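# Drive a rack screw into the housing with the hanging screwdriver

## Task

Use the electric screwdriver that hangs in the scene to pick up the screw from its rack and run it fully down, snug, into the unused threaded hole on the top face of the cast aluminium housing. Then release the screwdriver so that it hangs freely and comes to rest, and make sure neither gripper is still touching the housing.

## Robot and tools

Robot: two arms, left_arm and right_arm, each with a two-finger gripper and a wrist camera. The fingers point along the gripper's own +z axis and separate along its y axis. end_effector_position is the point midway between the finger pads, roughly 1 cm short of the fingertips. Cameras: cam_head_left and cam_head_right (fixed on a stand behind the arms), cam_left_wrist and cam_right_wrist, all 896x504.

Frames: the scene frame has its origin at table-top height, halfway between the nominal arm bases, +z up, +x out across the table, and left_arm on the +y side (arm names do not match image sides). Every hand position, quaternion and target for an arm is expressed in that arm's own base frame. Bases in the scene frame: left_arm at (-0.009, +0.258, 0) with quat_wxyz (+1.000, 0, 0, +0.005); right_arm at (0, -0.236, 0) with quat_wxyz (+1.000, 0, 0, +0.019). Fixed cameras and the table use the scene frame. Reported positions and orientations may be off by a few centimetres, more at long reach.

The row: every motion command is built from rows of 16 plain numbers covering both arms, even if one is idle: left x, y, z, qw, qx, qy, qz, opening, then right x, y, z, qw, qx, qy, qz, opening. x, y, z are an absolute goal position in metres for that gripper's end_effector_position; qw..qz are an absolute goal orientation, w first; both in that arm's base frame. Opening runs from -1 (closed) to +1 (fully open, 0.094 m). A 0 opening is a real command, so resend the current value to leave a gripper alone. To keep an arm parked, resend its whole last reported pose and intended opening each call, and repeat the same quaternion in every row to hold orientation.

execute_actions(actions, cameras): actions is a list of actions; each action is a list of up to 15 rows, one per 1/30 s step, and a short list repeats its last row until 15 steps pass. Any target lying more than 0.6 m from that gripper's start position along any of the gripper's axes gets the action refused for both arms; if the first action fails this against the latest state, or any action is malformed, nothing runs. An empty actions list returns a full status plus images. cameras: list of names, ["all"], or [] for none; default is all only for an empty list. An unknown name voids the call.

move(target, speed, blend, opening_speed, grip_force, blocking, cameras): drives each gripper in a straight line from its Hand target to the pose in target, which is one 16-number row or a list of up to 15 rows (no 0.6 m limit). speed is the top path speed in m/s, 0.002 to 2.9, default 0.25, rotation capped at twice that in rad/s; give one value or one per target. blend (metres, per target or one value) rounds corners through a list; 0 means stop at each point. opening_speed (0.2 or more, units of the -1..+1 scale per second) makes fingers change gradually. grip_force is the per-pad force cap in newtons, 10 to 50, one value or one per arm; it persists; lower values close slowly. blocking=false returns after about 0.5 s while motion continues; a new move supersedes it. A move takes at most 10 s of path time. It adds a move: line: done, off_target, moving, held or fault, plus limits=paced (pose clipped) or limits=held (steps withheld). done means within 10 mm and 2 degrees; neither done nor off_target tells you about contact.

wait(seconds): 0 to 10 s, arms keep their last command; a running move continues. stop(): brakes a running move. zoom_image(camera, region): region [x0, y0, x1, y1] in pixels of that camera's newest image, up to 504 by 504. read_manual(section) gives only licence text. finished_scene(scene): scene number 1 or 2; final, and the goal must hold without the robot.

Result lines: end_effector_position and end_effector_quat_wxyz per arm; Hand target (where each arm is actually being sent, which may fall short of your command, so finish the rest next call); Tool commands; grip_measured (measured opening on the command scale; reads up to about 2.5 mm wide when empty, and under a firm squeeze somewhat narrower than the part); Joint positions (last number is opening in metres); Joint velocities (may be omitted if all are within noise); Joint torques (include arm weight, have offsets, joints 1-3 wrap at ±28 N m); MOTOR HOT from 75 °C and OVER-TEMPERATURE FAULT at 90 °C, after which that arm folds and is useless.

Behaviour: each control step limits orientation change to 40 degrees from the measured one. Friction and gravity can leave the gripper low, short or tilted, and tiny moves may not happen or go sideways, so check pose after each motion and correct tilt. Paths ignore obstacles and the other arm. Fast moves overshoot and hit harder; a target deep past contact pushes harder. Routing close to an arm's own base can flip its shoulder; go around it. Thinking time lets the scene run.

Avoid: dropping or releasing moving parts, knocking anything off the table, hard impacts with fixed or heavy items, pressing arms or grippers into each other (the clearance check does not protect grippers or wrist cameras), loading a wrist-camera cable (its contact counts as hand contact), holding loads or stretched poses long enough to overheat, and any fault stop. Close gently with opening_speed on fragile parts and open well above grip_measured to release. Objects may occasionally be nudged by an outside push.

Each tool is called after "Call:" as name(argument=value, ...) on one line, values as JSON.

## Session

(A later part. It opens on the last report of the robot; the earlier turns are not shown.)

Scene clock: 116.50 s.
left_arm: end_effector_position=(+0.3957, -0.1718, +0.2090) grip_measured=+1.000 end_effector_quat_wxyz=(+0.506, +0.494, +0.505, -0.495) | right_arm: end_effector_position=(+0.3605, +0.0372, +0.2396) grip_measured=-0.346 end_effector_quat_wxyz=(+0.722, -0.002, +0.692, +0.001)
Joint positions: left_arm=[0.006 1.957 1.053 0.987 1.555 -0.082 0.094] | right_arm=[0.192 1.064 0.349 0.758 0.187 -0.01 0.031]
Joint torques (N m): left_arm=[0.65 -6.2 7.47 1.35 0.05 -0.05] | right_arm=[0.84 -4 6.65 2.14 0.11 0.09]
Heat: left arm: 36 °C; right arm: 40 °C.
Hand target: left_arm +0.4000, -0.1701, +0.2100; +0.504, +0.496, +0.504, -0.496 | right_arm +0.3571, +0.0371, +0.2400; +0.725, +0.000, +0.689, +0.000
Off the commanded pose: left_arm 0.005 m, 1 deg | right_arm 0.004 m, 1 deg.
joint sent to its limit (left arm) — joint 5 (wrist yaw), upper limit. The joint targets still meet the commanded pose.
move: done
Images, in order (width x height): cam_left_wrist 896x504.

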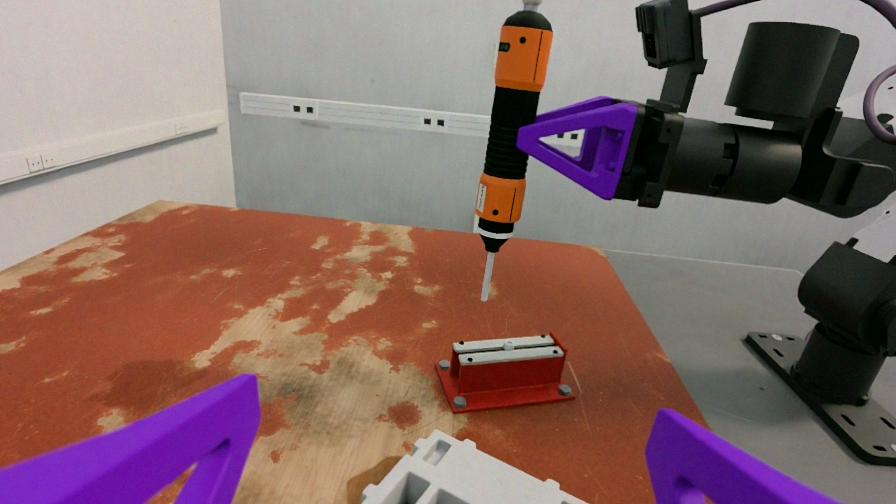

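Call:
move(target=[0.4,-0.17,0.21,0.5,0.5,0.5,-0.5,1,0.332,0.028,0.22,0.711,0,0.703,0,-0.6], speed=0.15, cameras=["cam_left_wrist"])

Call:
zoom_image(camera="cam_left_wrist", region=[400, 240, 600, 420])

Call:
move(target=[0.25,-0.2,0.17,0.612,0.354,0.612,-0.354,1,0.332,0.028,0.22,0.711,0,0.703,0,-0.6], cameras=["cam_left_wrist"])

Call:
zoom_image(camera="cam_left_wrist", region=[420, 220, 620, 400])

Scene clock: 132.30 s.
left_arm: end_effector_position=(+0.3956, -0.1718, +0.2090) grip_measured=+1.000 end_effector_quat_wxyz=(+0.505, +0.494, +0.505, -0.495) | right_arm: end_effector_position=(+0.3343, +0.0283, +0.2281) grip_measured=-0.346 end_effector_quat_wxyz=(+0.719, +0.001, +0.695, -0.003)
Joint positions: left_arm=[0.006 1.957 1.053 0.987 1.555 -0.084 0.094] | right_arm=[0.181 0.915 0.253 0.696 0.187 -0.01 0.031]
Joint torques (N m): left_arm=[0.68 -6.17 7.42 1.36 0.03 -0.09] | right_arm=[-0.14 -2.63 6.8 1.86 -0.08 0.16]
Heat: left arm: 37 °C; right arm: 41 °C.
Hand target: left_arm +0.3999, -0.1701, +0.2100; +0.504, +0.496, +0.504, -0.496 | right_arm +0.3321, +0.0280, +0.2201; +0.711, +0.000, +0.703, +0.000
Off the commanded pose: left_arm 0.005 m, 1 deg | right_arm 0.008 m, 1 deg.
joint sent to its limit (left arm) — joint 5 (wrist yaw), upper limit. The joint targets still meet the commanded pose.
move: done
Images, in order (width x height): cam_left_wrist 896x504.

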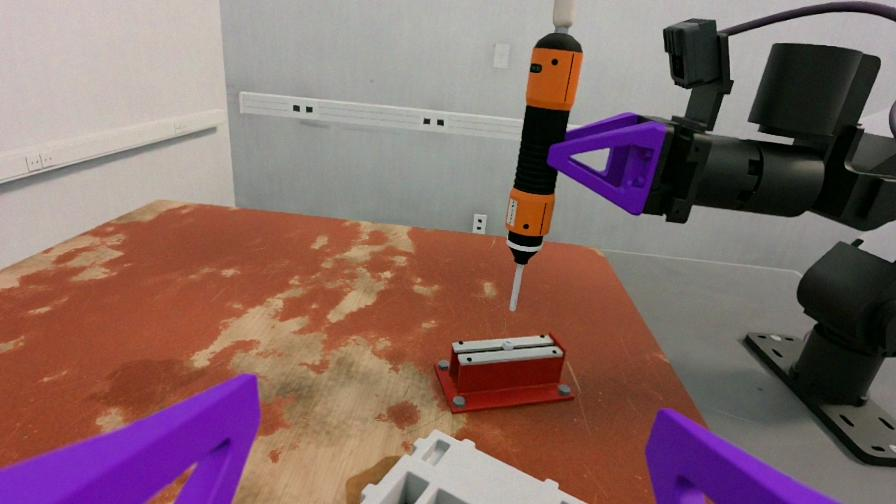

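Scaled by 2.520 from the camera's 896x504 image, which has a finer 1280x720 frame.

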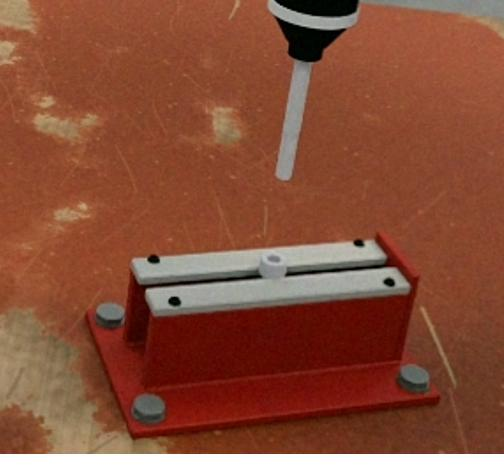

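Scene clock: 134.30 s.
left_arm: end_effector_position=(+0.2508, -0.1994, +0.1632) grip_measured=+1.000 end_effector_quat_wxyz=(+0.600, +0.352, +0.623, -0.359) | right_arm: end_effector_position=(+0.3343, +0.0283, +0.2280) grip_measured=-0.346 end_effector_quat_wxyz=(+0.719, +0.001, +0.695, -0.003)
Joint positions: left_arm=[-0.285 1.251 0.13 1.088 0.768 -0.002 0.094] | right_arm=[0.181 0.915 0.253 0.696 0.187 -0.01 0.031]
Joint torques (N m): left_arm=[-0.46 -3.06 4.78 2.24 -0.13 0] | right_arm=[-0.17 -2.51 6.9 1.85 -0.11 0.13]
Heat: left arm: 37 °C; right arm: 41 °C.
Hand target: left_arm +0.2500, -0.2000, +0.1701; +0.612, +0.354, +0.612, -0.354 | right_arm +0.3321, +0.0280, +0.2200; +0.711, +0.000, +0.703, +0.000
Off the commanded pose: left_arm 0.007 m, 2 deg | right_arm 0.008 m, 1 deg.
move: done
Images, in order (width x height): cam_left_wrist 896x504.

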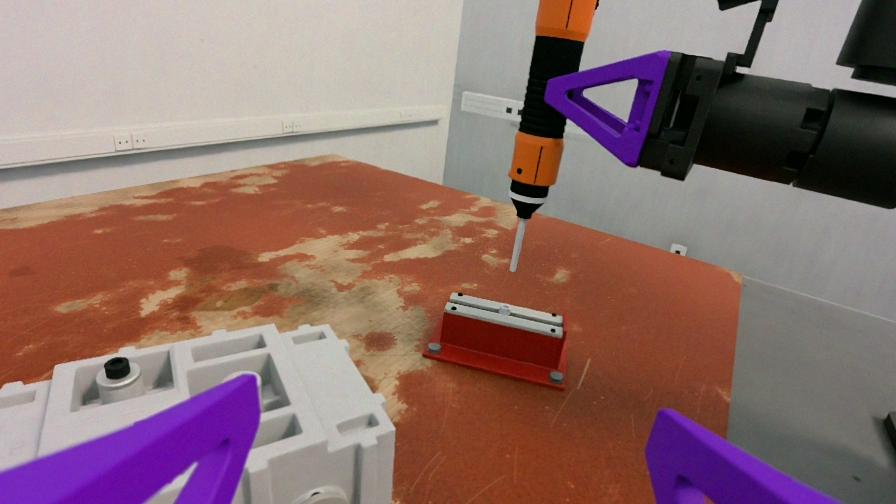

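Scaled by 2.520 from the camera's 896x504 image, which has a finer 1280x720 frame.

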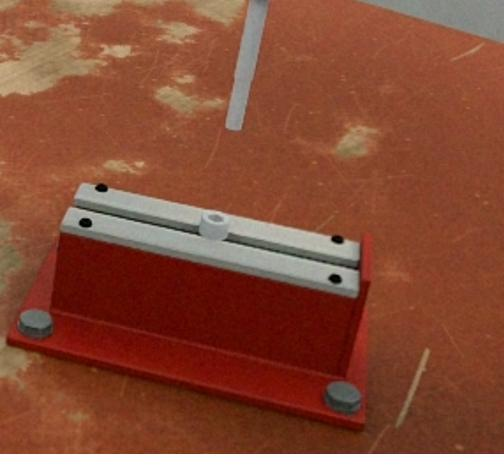

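Call:
move(target=[0.25,-0.2,0.17,0.612,0.354,0.612,-0.354,1,0.332,0.0315,0.196,0.711,0,0.703,0,-0.6], speed=0.08, cameras=["cam_left_wrist"])

Call:
zoom_image(camera="cam_left_wrist", region=[420, 220, 620, 400])

Call:
move(target=[0.4,-0.17,0.21,0.5,0.5,0.5,-0.5,1,0.332,0.0315,0.196,0.711,0,0.703,0,-0.6], cameras=["cam_left_wrist"])

Call:
zoom_image(camera="cam_left_wrist", region=[400, 240, 600, 420])

Scene clock: 149.30 s.
left_arm: end_effector_position=(+0.2509, -0.1993, +0.1632) grip_measured=+1.000 end_effector_quat_wxyz=(+0.600, +0.351, +0.623, -0.358) | right_arm: end_effector_position=(+0.3330, +0.0309, +0.2039) grip_measured=-0.346 end_effector_quat_wxyz=(+0.717, -0.002, +0.697, -0.001)
Joint positions: left_arm=[-0.285 1.251 0.13 1.088 0.767 -0.002 0.094] | right_arm=[0.19 1.001 0.177 0.853 0.187 -0.01 0.031]
Joint torques (N m): left_arm=[-0.49 -3 4.79 2.24 -0.11 -0.01] | right_arm=[0.81 -0.88 6.37 2.1 0.09 0.18]
Heat: left arm: 36 °C; right arm: 40 °C.
Hand target: left_arm +0.2500, -0.2000, +0.1701; +0.612, +0.354, +0.612, -0.354 | right_arm +0.3319, +0.0315, +0.1960; +0.711, +0.000, +0.703, +0.000
Off the commanded pose: left_arm 0.007 m, 2 deg | right_arm 0.008 m, 1 deg.
move: done
Images, in order (width x height): cam_left_wrist 896x504.

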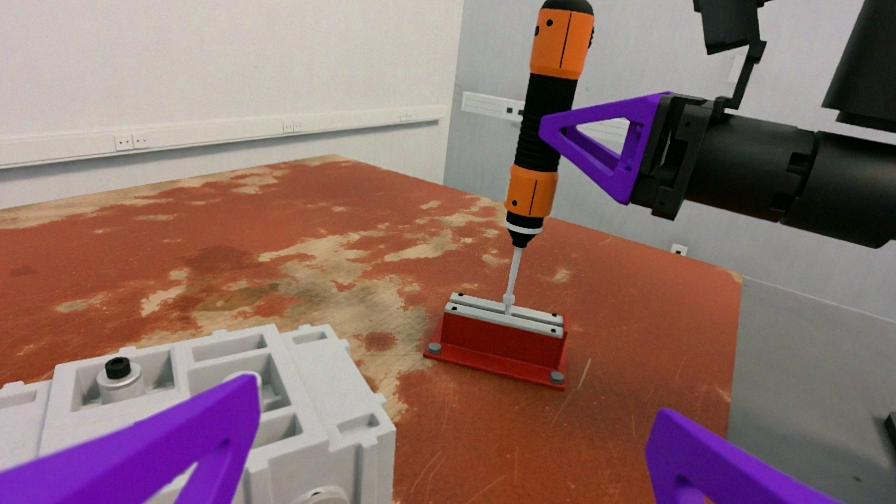

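Scaled by 2.520 from the camera's 896x504 image, which has a finer 1280x720 frame.

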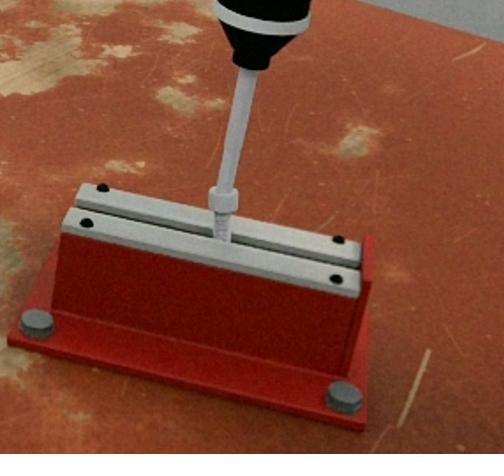

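Scene clock: 151.17 s.
left_arm: end_effector_position=(+0.3956, -0.1719, +0.2089) grip_measured=+1.000 end_effector_quat_wxyz=(+0.506, +0.494, +0.505, -0.495) | right_arm: end_effector_position=(+0.3330, +0.0309, +0.2040) grip_measured=-0.346 end_effector_quat_wxyz=(+0.717, -0.002, +0.697, -0.001)
Joint positions: left_arm=[0.005 1.958 1.053 0.991 1.555 -0.085 0.094] | right_arm=[0.19 1.001 0.177 0.854 0.187 -0.01 0.031]
Joint torques (N m): left_arm=[0.7 -6.22 7.46 1.35 0.05 -0.07] | right_arm=[0.8 -0.75 6.48 2.14 0.08 0.15]
Heat: left arm: 36 °C; right arm: 40 °C.
Hand target: left_arm +0.3999, -0.1702, +0.2099; +0.504, +0.496, +0.504, -0.496 | right_arm +0.3319, +0.0315, +0.1960; +0.711, +0.000, +0.703, +0.000
Off the commanded pose: left_arm 0.005 m, 1 deg | right_arm 0.008 m, 1 deg.
joint sent to its limit (left arm) — joint 5 (wrist yaw), upper limit. The joint targets still meet the commanded pose.
move: done
Images, in order (width x height): cam_left_wrist 896x504.

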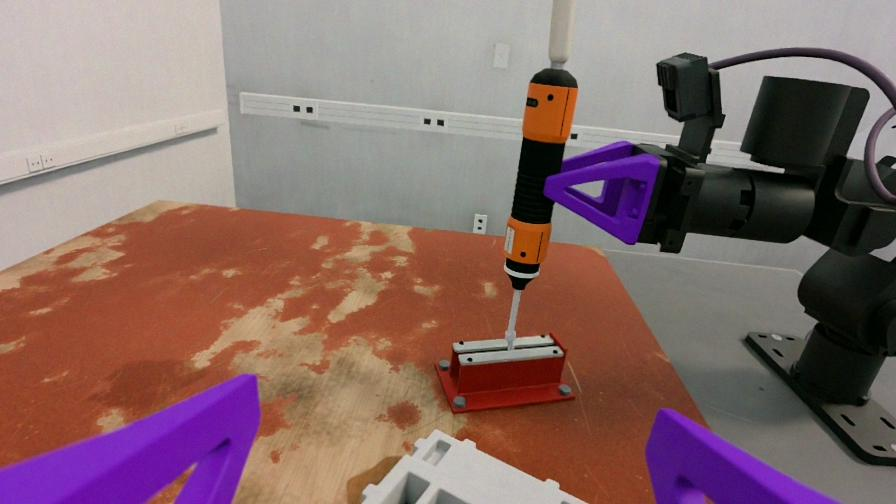

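Scaled by 2.520 from the camera's 896x504 image, which has a finer 1280x720 frame.

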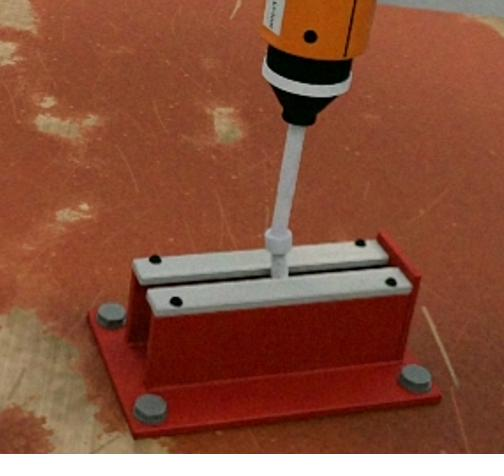

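Call:
move(target=[[0.3,-0.1,0.22,0.612,0.354,0.612,-0.354,1,0.332,0.0315,0.3,0.711,0,0.703,0,-0.6],[0.25,-0.03,0.22,0.641,0.299,0.641,-0.299,1,0.33,0.1,0.31,0.711,0,0.703,0,-0.6],[0.25,-0.03,0.22,0.641,0.299,0.641,-0.299,1,0.385,0.24,0.31,0.711,0,0.703,0,-0.6]], speed=0.12, blend=[0,0.02,0], cameras=["all"])

Scene clock: 171.83 s.
left_arm: end_effector_position=(+0.2522, -0.0301, +0.2189) grip_measured=+1.000 end_effector_quat_wxyz=(+0.640, +0.294, +0.642, -0.302) | right_arm: end_effector_position=(+0.3828, +0.2337, +0.3012) grip_measured=-0.346 end_effector_quat_wxyz=(+0.705, -0.004, +0.709, -0.007)
Joint positions: left_arm=[0.634 1.001 0.269 0.761 1.505 -0.04 0.094] | right_arm=[0.843 1.49 0.953 0.529 0.848 -0.01 0.031]
Joint torques (N m): left_arm=[1.03 -2.09 5.76 1.38 0.07 0.07] | right_arm=[0.77 -5.75 11.03 1.95 0.01 0.04]
Heat: left arm: 37 °C; right arm: 40 °C.
Hand target: left_arm +0.2501, -0.0300, +0.2200; +0.641, +0.299, +0.640, -0.299 | right_arm +0.3847, +0.2397, +0.3098; +0.711, +0.000, +0.703, +0.000
Off the commanded pose: left_arm 0.002 m, 1 deg | right_arm 0.011 m, 1 deg.
move: off_target (right_arm)

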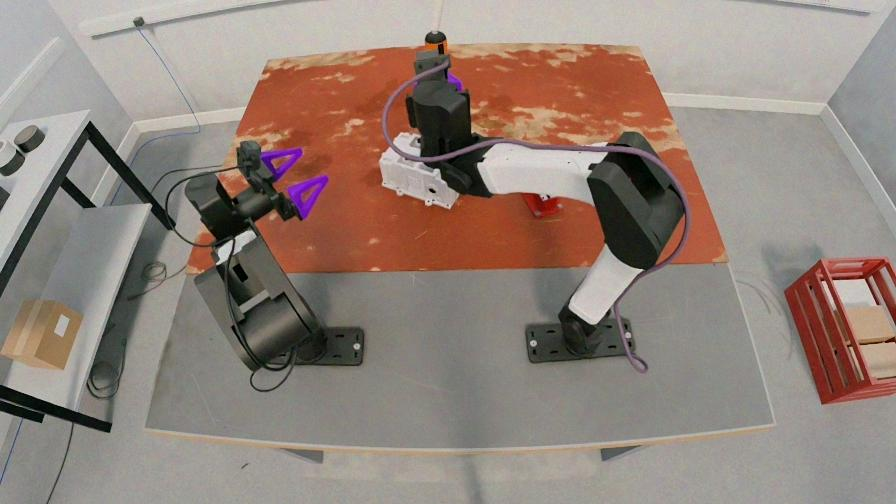

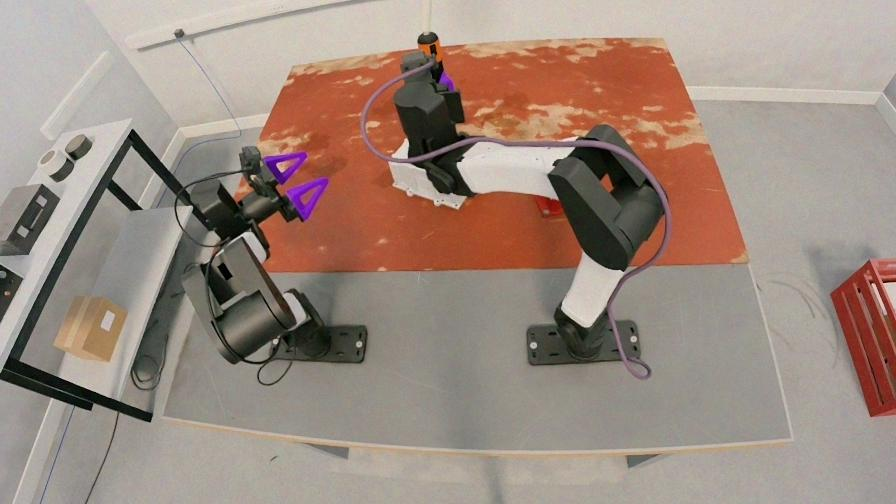

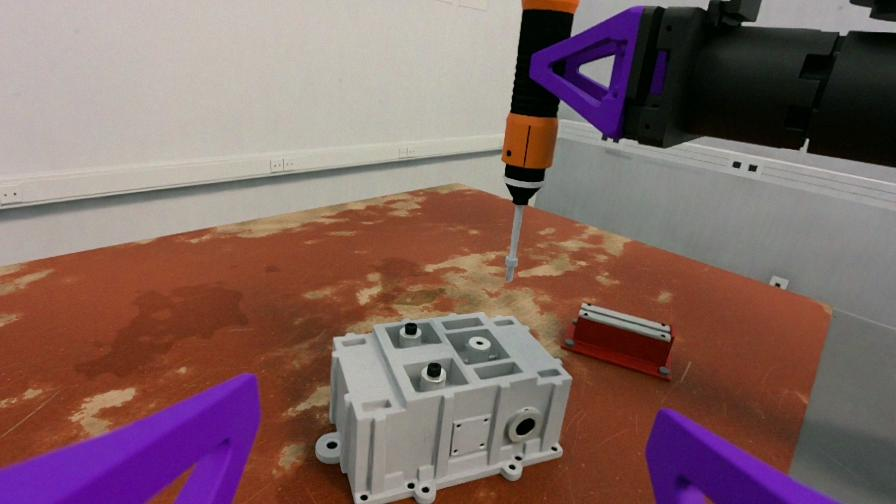

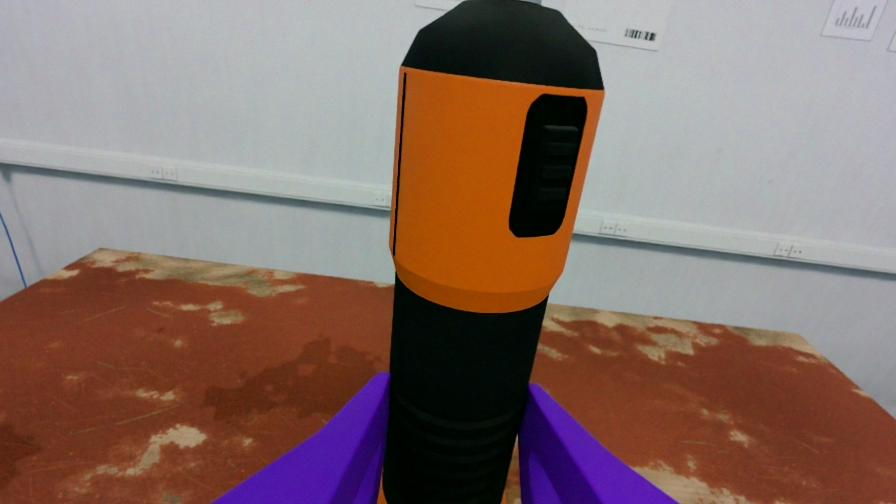

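Call:
zoom_image(camera="cam_left_wrist", region=[400, 230, 600, 410])

Call:
move(target=[0.38,-0.03,0.22,0.5416,0.4545,0.5416,-0.4545,1,0.385,0.24,0.31,0.711,0,0.703,0,-0.6], cameras=["cam_left_wrist"])

Call:
zoom_image(camera="cam_left_wrist", region=[400, 230, 600, 410])

Scaled by 2.520 from the camera's 896x504 image, which has a finer 1280x720 frame.

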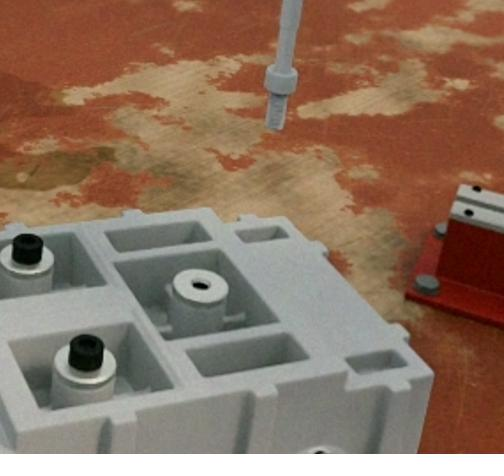

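Scene clock: 178.37 s.
left_arm: end_effector_position=(+0.3760, -0.0300, +0.2154) grip_measured=+1.000 end_effector_quat_wxyz=(+0.585, +0.379, +0.598, -0.396) | right_arm: end_effector_position=(+0.3828, +0.2336, +0.3013) grip_measured=-0.346 end_effector_quat_wxyz=(+0.705, -0.004, +0.709, -0.007)
Joint positions: left_arm=[0.4 1.711 0.831 0.765 1.559 0.087 0.094] | right_arm=[0.843 1.49 0.953 0.529 0.848 -0.01 0.031]
Joint torques (N m): left_arm=[-0.31 -4.83 7.73 1.54 0.12 0.05] | right_arm=[0.8 -5.65 10.92 1.96 0.02 0.02]
Heat: left arm: 37 °C; right arm: 41 °C.
Hand target: left_arm +0.3801, -0.0305, +0.2200; +0.589, +0.391, +0.590, -0.391 | right_arm +0.3847, +0.2398, +0.3098; +0.711, +0.000, +0.703, +0.000
Off the commanded pose: left_arm 0.006 m, 14 deg | right_arm 0.011 m, 1 deg.
joint sent to its limit (left arm) — joint 5 (wrist yaw), upper limit. The joint targets are off in orientation, not in position.
move: off_target (left_arm, right_arm)
Images, in order (width x height): cam_left_wrist 896x504.

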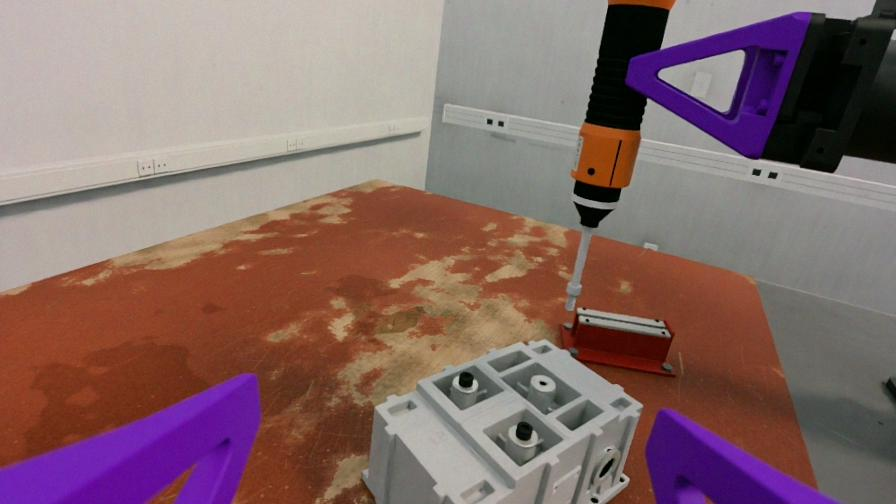

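Scaled by 2.520 from the camera's 896x504 image, which has a finer 1280x720 frame.

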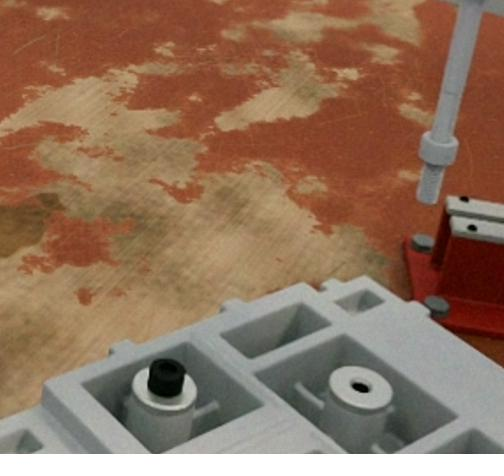

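Call:
move(target=[0.38,-0.03,0.22,0.589,0.391,0.59,-0.391,1,0.383,0.2605,0.278,0.724,0,0.690,0,-0.6], speed=0.08, cameras=["cam_left_wrist"])

Call:
zoom_image(camera="cam_left_wrist", region=[450, 240, 650, 420])

Call:
move(target=[0.25,-0.03,0.22,0.641,0.299,0.641,-0.299,1,0.383,0.2605,0.278,0.724,0,0.690,0,-0.6], cameras=["cam_left_wrist"])

Call:
zoom_image(camera="cam_left_wrist", region=[400, 230, 600, 410])

Scene clock: 196.50 s.
left_arm: end_effector_position=(+0.3760, -0.0300, +0.2154) grip_measured=+1.000 end_effector_quat_wxyz=(+0.585, +0.379, +0.598, -0.396) | right_arm: end_effector_position=(+0.3841, +0.2558, +0.2876) grip_measured=-0.346 end_effector_quat_wxyz=(+0.728, +0.013, +0.686, +0.007)
Joint positions: left_arm=[0.4 1.711 0.831 0.765 1.559 0.087 0.094] | right_arm=[0.886 1.61 0.932 0.771 0.892 -0.045 0.031]
Joint torques (N m): left_arm=[-0.16 -4.88 7.61 1.55 0.11 0.03] | right_arm=[0.9 -6.5 6.69 1.9 -0.03 -0.09]
Heat: left arm: 36 °C; right arm: 43 °C.
Hand target: left_arm +0.3799, -0.0301, +0.2200; +0.589, +0.390, +0.590, -0.390 | right_arm +0.3829, +0.2603, +0.2781; +0.724, +0.000, +0.690, +0.000
Off the commanded pose: left_arm 0.006 m, 2 deg | right_arm 0.011 m, 2 deg.
joint sent to its limit (left arm) — joint 5 (wrist yaw), upper limit. The joint targets still meet the commanded pose.
move: off_target (right_arm)
Images, in order (width x height): cam_left_wrist 896x504.

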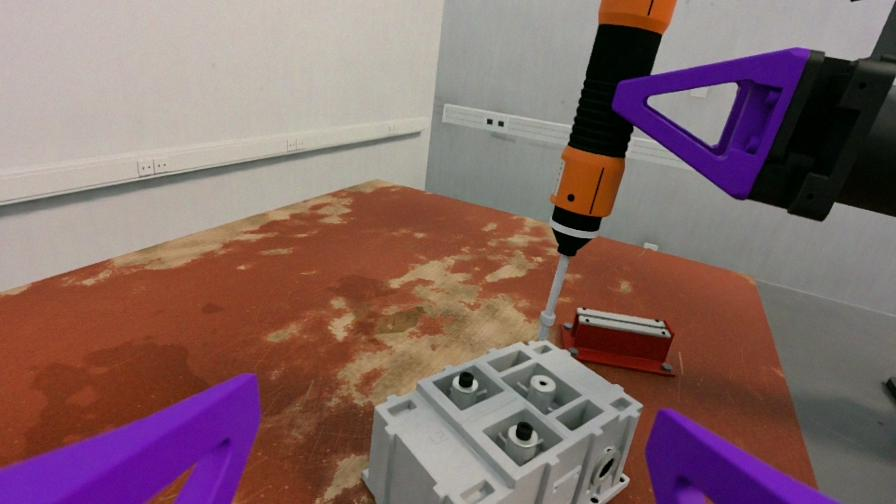

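Scaled by 2.520 from the camera's 896x504 image, which has a finer 1280x720 frame.

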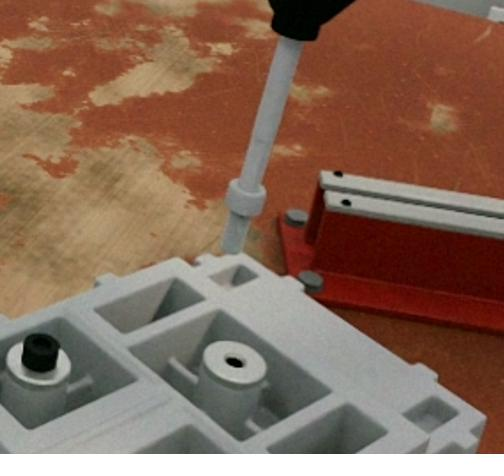

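Scene clock: 197.87 s.
left_arm: end_effector_position=(+0.2521, -0.0302, +0.2212) grip_measured=+1.000 end_effector_quat_wxyz=(+0.643, +0.303, +0.638, -0.296) | right_arm: end_effector_position=(+0.3841, +0.2558, +0.2877) grip_measured=-0.346 end_effector_quat_wxyz=(+0.728, +0.013, +0.686, +0.007)
Joint positions: left_arm=[0.634 0.996 0.277 0.746 1.508 -0.016 0.094] | right_arm=[0.886 1.61 0.932 0.772 0.892 -0.046 0.031]
Joint torques (N m): left_arm=[1.01 -1.84 5.35 1.41 0.04 -0.08] | right_arm=[1.16 -6.46 6.78 1.85 -0.06 -0.11]
Heat: left arm: 36 °C; right arm: 43 °C.
Hand target: left_arm +0.2501, -0.0300, +0.2200; +0.641, +0.299, +0.640, -0.299 | right_arm +0.3829, +0.2603, +0.2781; +0.724, +0.000, +0.690, +0.000
Off the commanded pose: left_arm 0.002 m, 1 deg | right_arm 0.011 m, 2 deg.
move: off_target (right_arm)
Images, in order (width x height): cam_left_wrist 896x504.

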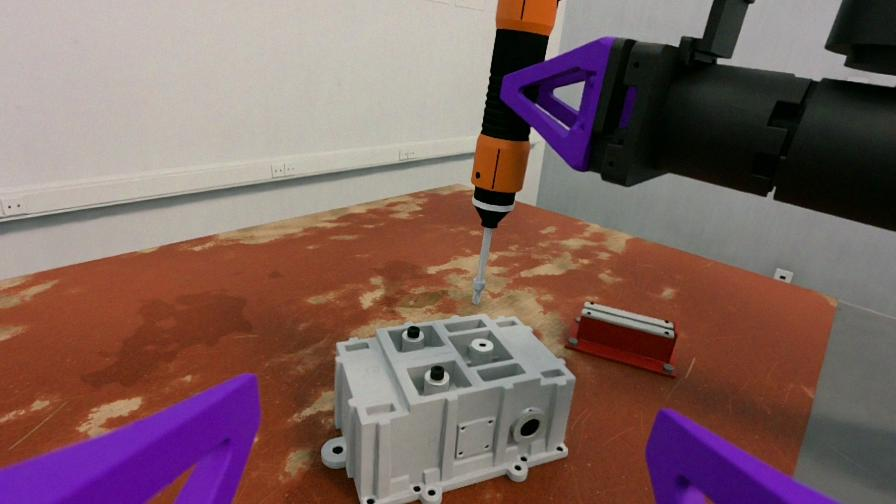

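Scaled by 2.520 from the camera's 896x504 image, which has a finer 1280x720 frame.

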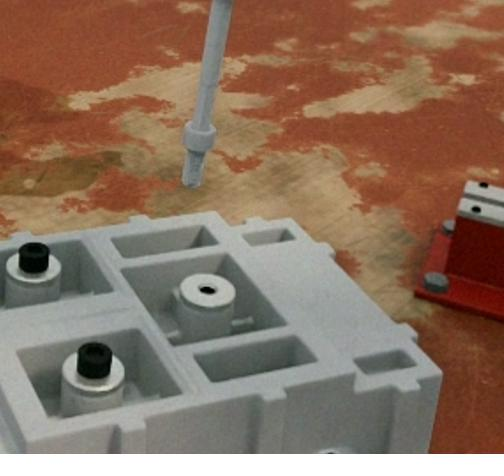

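Call:
move(target=[0.25,-0.03,0.22,0.641,0.299,0.641,-0.299,1,0.381,0.2585,0.26,0.714,-0.006,0.700,-0.004,-0.6], speed=0.06, cameras=["cam_left_wrist"])

Call:
zoom_image(camera="cam_left_wrist", region=[400, 230, 600, 410])

Call:
move(target=[0.38,-0.03,0.22,0.589,0.391,0.59,-0.391,1,0.381,0.2585,0.26,0.714,-0.006,0.700,-0.004,-0.6], cameras=["cam_left_wrist"])

Call:
zoom_image(camera="cam_left_wrist", region=[450, 240, 650, 420])

Scene clock: 208.43 s.
left_arm: end_effector_position=(+0.2521, -0.0302, +0.2211) grip_measured=+1.000 end_effector_quat_wxyz=(+0.642, +0.302, +0.639, -0.297) | right_arm: end_effector_position=(+0.3818, +0.2531, +0.2735) grip_measured=-0.346 end_effector_quat_wxyz=(+0.721, +0.003, +0.693, -0.002)
Joint positions: left_arm=[0.634 0.996 0.277 0.744 1.508 -0.017 0.094] | right_arm=[0.886 1.61 0.896 0.775 0.892 -0.046 0.031]
Joint torques (N m): left_arm=[0.99 -1.87 5.37 1.37 0.05 -0.06] | right_arm=[1.01 -5.9 6.54 1.82 -0.05 0.12]
Heat: left arm: 36 °C; right arm: 43 °C.
Hand target: left_arm +0.2501, -0.0300, +0.2200; +0.641, +0.299, +0.640, -0.299 | right_arm +0.3808, +0.2582, +0.2602; +0.714, -0.006, +0.700, -0.004
Off the commanded pose: left_arm 0.002 m, 1 deg | right_arm 0.015 m, 2 deg.
move: off_target (right_arm)
Images, in order (width x height): cam_left_wrist 896x504.

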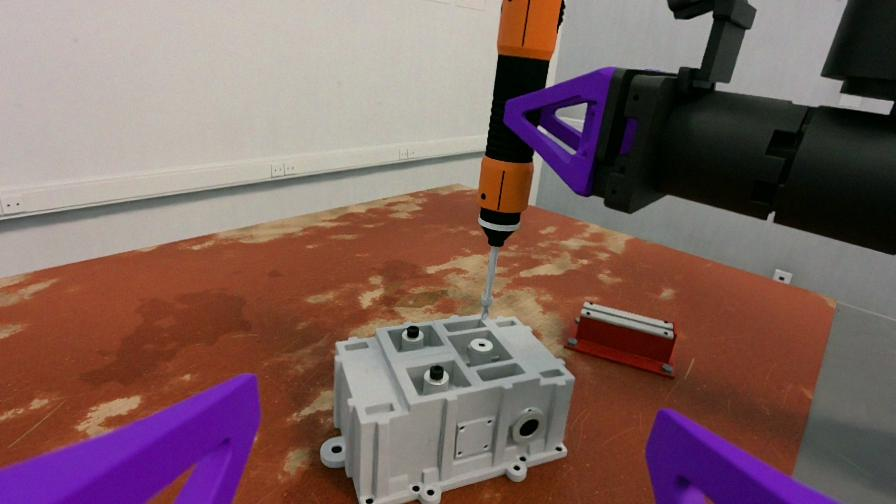

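Scaled by 2.520 from the camera's 896x504 image, which has a finer 1280x720 frame.

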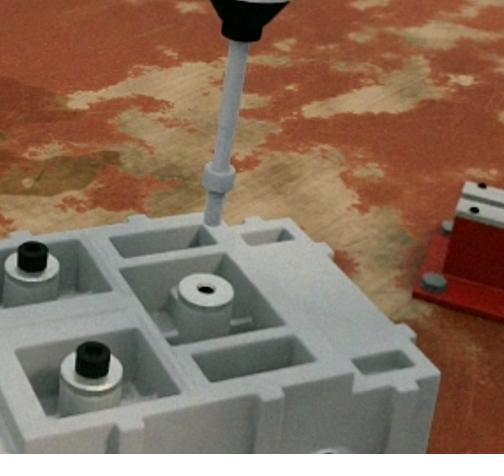

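Scene clock: 209.73 s.
left_arm: end_effector_position=(+0.3767, -0.0292, +0.2144) grip_measured=+1.000 end_effector_quat_wxyz=(+0.585, +0.375, +0.601, -0.396) | right_arm: end_effector_position=(+0.3818, +0.2531, +0.2735) grip_measured=-0.346 end_effector_quat_wxyz=(+0.721, +0.003, +0.693, -0.002)
Joint positions: left_arm=[0.401 1.711 0.831 0.752 1.554 0.09 0.094] | right_arm=[0.886 1.61 0.896 0.775 0.892 -0.046 0.031]
Joint torques (N m): left_arm=[-0.29 -4.98 7.71 1.59 0.19 0.05] | right_arm=[1.13 -5.97 6.64 1.84 -0.02 0.16]
Heat: left arm: 36 °C; right arm: 43 °C.
Hand target: left_arm +0.3798, -0.0300, +0.2199; +0.589, +0.390, +0.590, -0.391 | right_arm +0.3808, +0.2582, +0.2602; +0.714, -0.006, +0.700, -0.004
Off the commanded pose: left_arm 0.007 m, 2 deg | right_arm 0.015 m, 2 deg.
joint sent to its limit (left arm) — joint 5 (wrist yaw), upper limit. The joint targets still meet the commanded pose.
move: off_target (right_arm)
Images, in order (width x height): cam_left_wrist 896x504.

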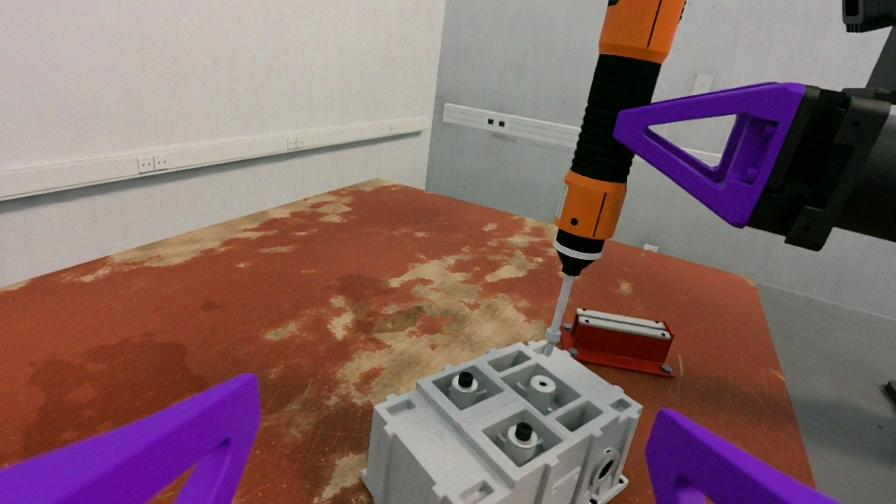

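Scaled by 2.520 from the camera's 896x504 image, which has a finer 1280x720 frame.

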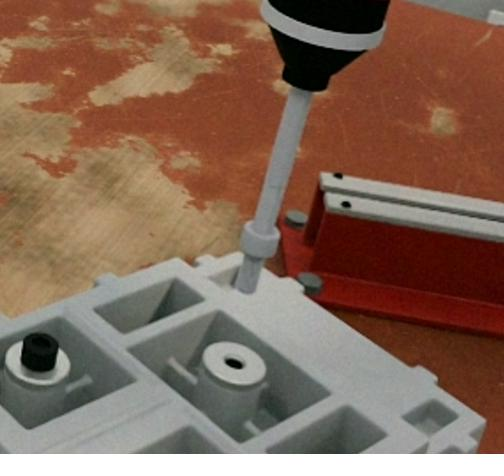

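Call:
move(target=[0.38,-0.03,0.22,0.589,0.391,0.59,-0.391,1,0.379,0.2612,0.246,0.714,-0.006,0.700,-0.004,-0.6], speed=0.05, cameras=["cam_left_wrist"])

Call:
zoom_image(camera="cam_left_wrist", region=[480, 280, 600, 400])

Call:
move(target=[0.25,-0.03,0.22,0.641,0.299,0.641,-0.299,1,0.379,0.2612,0.246,0.714,-0.006,0.700,-0.004,-0.6], cameras=["cam_left_wrist"])

Call:
zoom_image(camera="cam_left_wrist", region=[420, 260, 540, 380])

Scene clock: 219.10 s.
left_arm: end_effector_position=(+0.3766, -0.0292, +0.2144) grip_measured=+1.000 end_effector_quat_wxyz=(+0.585, +0.375, +0.600, -0.396) | right_arm: end_effector_position=(+0.3808, +0.2563, +0.2579) grip_measured=-0.346 end_effector_quat_wxyz=(+0.720, +0.002, +0.694, -0.003)
Joint positions: left_arm=[0.401 1.711 0.831 0.752 1.555 0.091 0.094] | right_arm=[0.894 1.646 0.868 0.835 0.901 -0.045 0.031]
Joint torques (N m): left_arm=[-0.31 -5 7.71 1.58 0.18 0.07] | right_arm=[0.99 -6.28 6.37 1.85 -0.01 0.17]
Heat: left arm: 36 °C; right arm: 43 °C.
Hand target: left_arm +0.3798, -0.0300, +0.2199; +0.589, +0.390, +0.590, -0.391 | right_arm +0.3789, +0.2611, +0.2461; +0.714, -0.006, +0.700, -0.004
Off the commanded pose: left_arm 0.007 m, 2 deg | right_arm 0.013 m, 1 deg.
joint sent to its limit (left arm) — joint 5 (wrist yaw), upper limit. The joint targets still meet the commanded pose.
move: off_target (right_arm)
Images, in order (width x height): cam_left_wrist 896x504.

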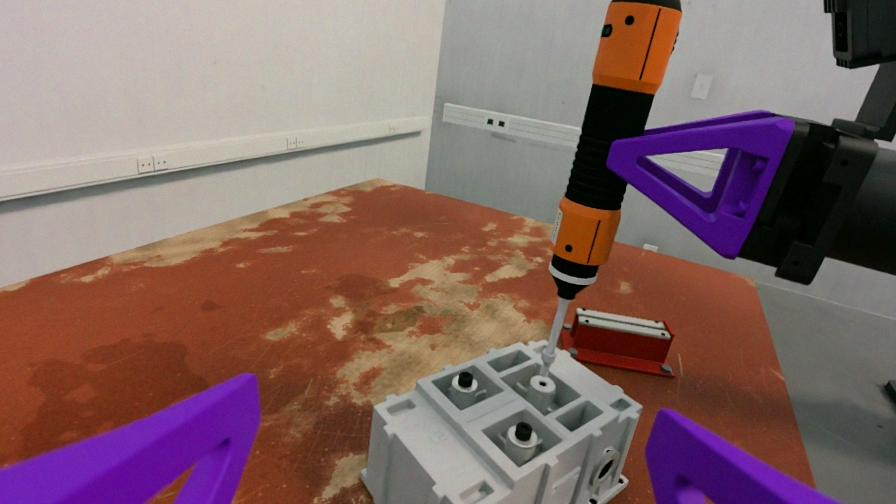

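Scaled by 4.200 from the camera's 896x504 image, which has a finer 1280x720 frame.

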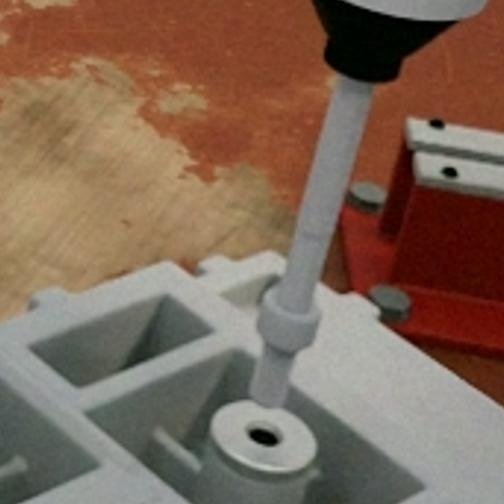

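Scene clock: 220.50 s.
left_arm: end_effector_position=(+0.2520, -0.0300, +0.2214) grip_measured=+1.000 end_effector_quat_wxyz=(+0.643, +0.303, +0.638, -0.295) | right_arm: end_effector_position=(+0.3808, +0.2563, +0.2581) grip_measured=-0.346 end_effector_quat_wxyz=(+0.720, +0.003, +0.694, -0.003)
Joint positions: left_arm=[0.635 0.993 0.279 0.736 1.509 -0.01 0.094] | right_arm=[0.894 1.646 0.868 0.836 0.901 -0.045 0.031]
Joint torques (N m): left_arm=[0.94 -1.77 5.34 1.4 0.04 -0.1] | right_arm=[1.1 -6.26 6.38 1.86 -0.02 0.13]
Heat: left arm: 36 °C; right arm: 43 °C.
Hand target: left_arm +0.2501, -0.0300, +0.2199; +0.641, +0.299, +0.641, -0.299 | right_arm +0.3788, +0.2611, +0.2461; +0.714, -0.006, +0.700, -0.004
Off the commanded pose: left_arm 0.002 m, 1 deg | right_arm 0.013 m, 1 deg.
move: off_target (right_arm)
Images, in order (width x height): cam_left_wrist 896x504.

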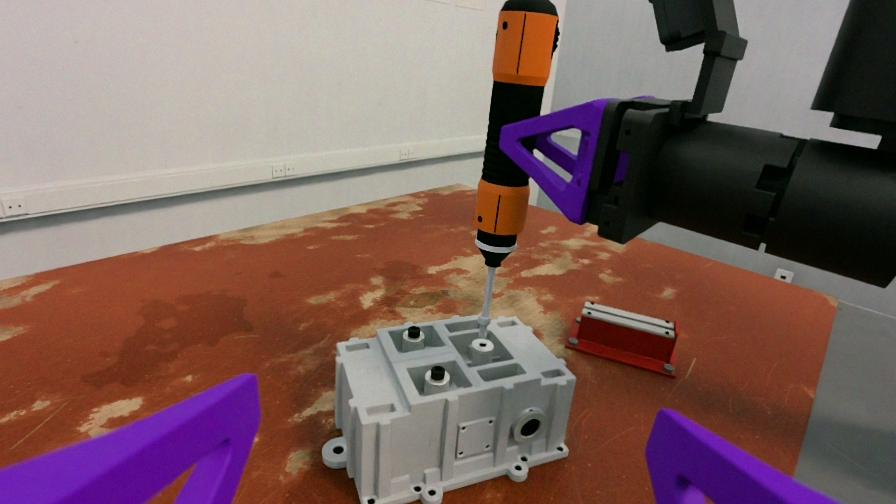

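Scaled by 4.200 from the camera's 896x504 image, which has a finer 1280x720 frame.

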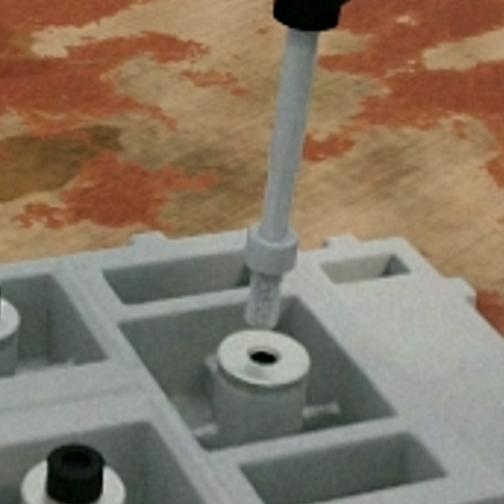

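Call:
move(target=[0.25,-0.03,0.22,0.641,0.299,0.641,-0.299,1,0.378,0.2597,0.241,0.714,-0.006,0.700,-0.004,-0.6], speed=0.03, cameras=["cam_left_wrist"])

Call:
zoom_image(camera="cam_left_wrist", region=[420, 260, 540, 380])

Call:
move(target=[0.38,-0.03,0.22,0.589,0.391,0.59,-0.391,1,0.378,0.2597,0.241,0.714,-0.006,0.700,-0.004,-0.6], cameras=["cam_left_wrist"])

Call:
zoom_image(camera="cam_left_wrist", region=[480, 280, 600, 400])

Scene clock: 226.67 s.
left_arm: end_effector_position=(+0.2520, -0.0300, +0.2214) grip_measured=+1.000 end_effector_quat_wxyz=(+0.643, +0.302, +0.639, -0.296) | right_arm: end_effector_position=(+0.3793, +0.2544, +0.2552) grip_measured=-0.346 end_effector_quat_wxyz=(+0.721, +0.004, +0.693, -0.002)
Joint positions: left_arm=[0.635 0.993 0.279 0.736 1.509 -0.012 0.094] | right_arm=[0.894 1.646 0.851 0.858 0.902 -0.045 0.031]
Joint torques (N m): left_arm=[0.96 -1.76 5.29 1.39 0.05 -0.07] | right_arm=[1.16 -5.79 6.15 1.85 -0.02 0.13]
Heat: left arm: 36 °C; right arm: 43 °C.
Hand target: left_arm +0.2501, -0.0300, +0.2200; +0.641, +0.299, +0.641, -0.299 | right_arm +0.3778, +0.2595, +0.2410; +0.714, -0.006, +0.700, -0.004
Off the commanded pose: left_arm 0.002 m, 1 deg | right_arm 0.015 m, 2 deg.
move: off_target (right_arm)
Images, in order (width x height): cam_left_wrist 896x504.

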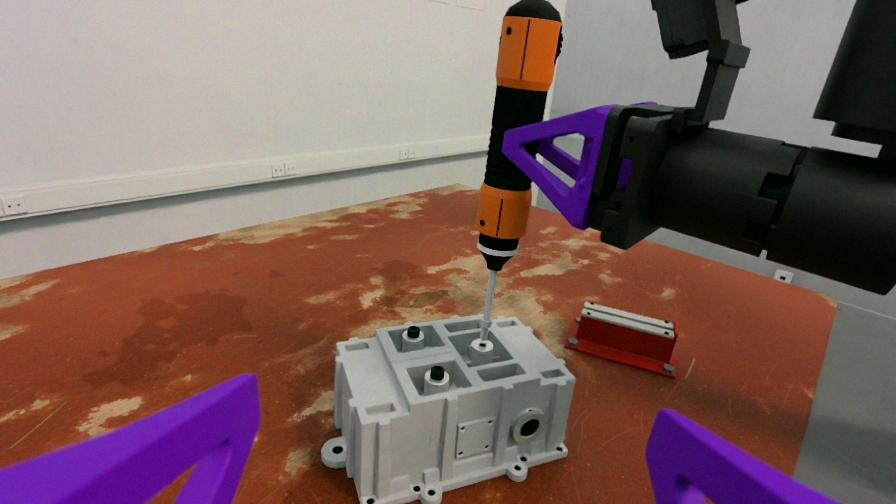

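Scaled by 4.200 from the camera's 896x504 image, which has a finer 1280x720 frame.

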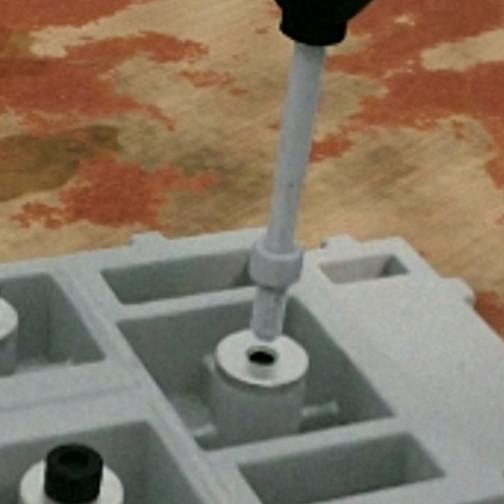

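Scene clock: 227.97 s.
left_arm: end_effector_position=(+0.3767, -0.0292, +0.2144) grip_measured=+1.000 end_effector_quat_wxyz=(+0.585, +0.375, +0.601, -0.396) | right_arm: end_effector_position=(+0.3793, +0.2544, +0.2553) grip_measured=-0.346 end_effector_quat_wxyz=(+0.721, +0.004, +0.693, -0.001)
Joint positions: left_arm=[0.401 1.71 0.832 0.745 1.554 0.096 0.094] | right_arm=[0.894 1.646 0.851 0.859 0.902 -0.045 0.031]
Joint torques (N m): left_arm=[-0.28 -4.97 7.71 1.59 0.18 0.05] | right_arm=[1.06 -5.72 6.2 1.84 -0.08 0.14]
Heat: left arm: 36 °C; right arm: 43 °C.
Hand target: left_arm +0.3799, -0.0300, +0.2199; +0.589, +0.390, +0.590, -0.390 | right_arm +0.3777, +0.2594, +0.2410; +0.714, -0.006, +0.700, -0.004
Off the commanded pose: left_arm 0.007 m, 2 deg | right_arm 0.015 m, 2 deg.
joint sent to its limit (left arm) — joint 5 (wrist yaw), upper limit. The joint targets still meet the commanded pose.
move: off_target (right_arm)
Images, in order (width x height): cam_left_wrist 896x504.

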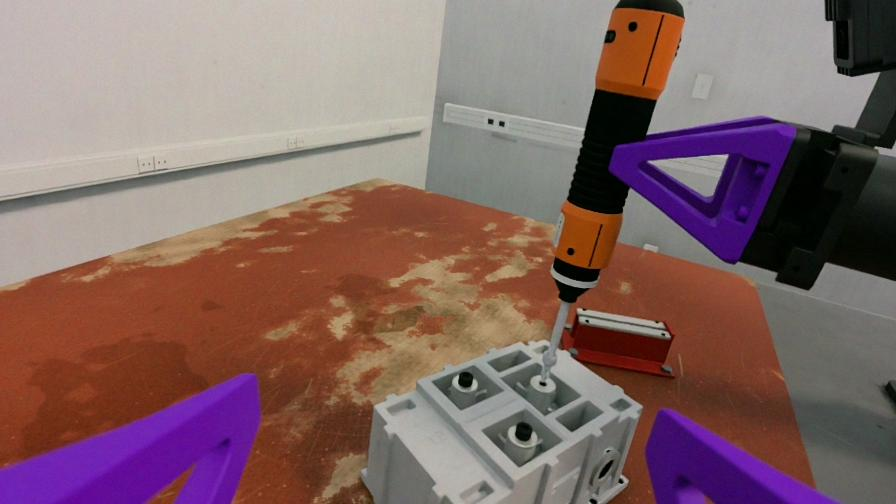

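Scaled by 4.200 from the camera's 896x504 image, which has a finer 1280x720 frame.

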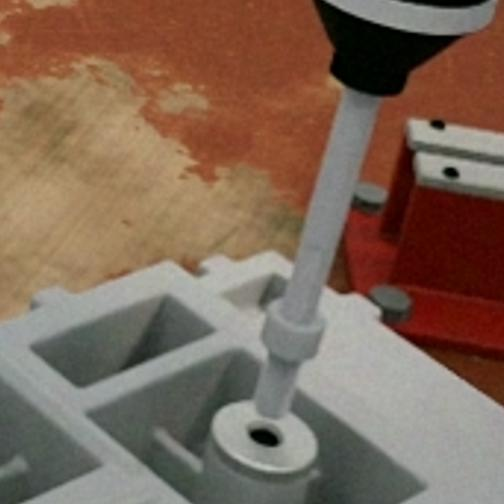

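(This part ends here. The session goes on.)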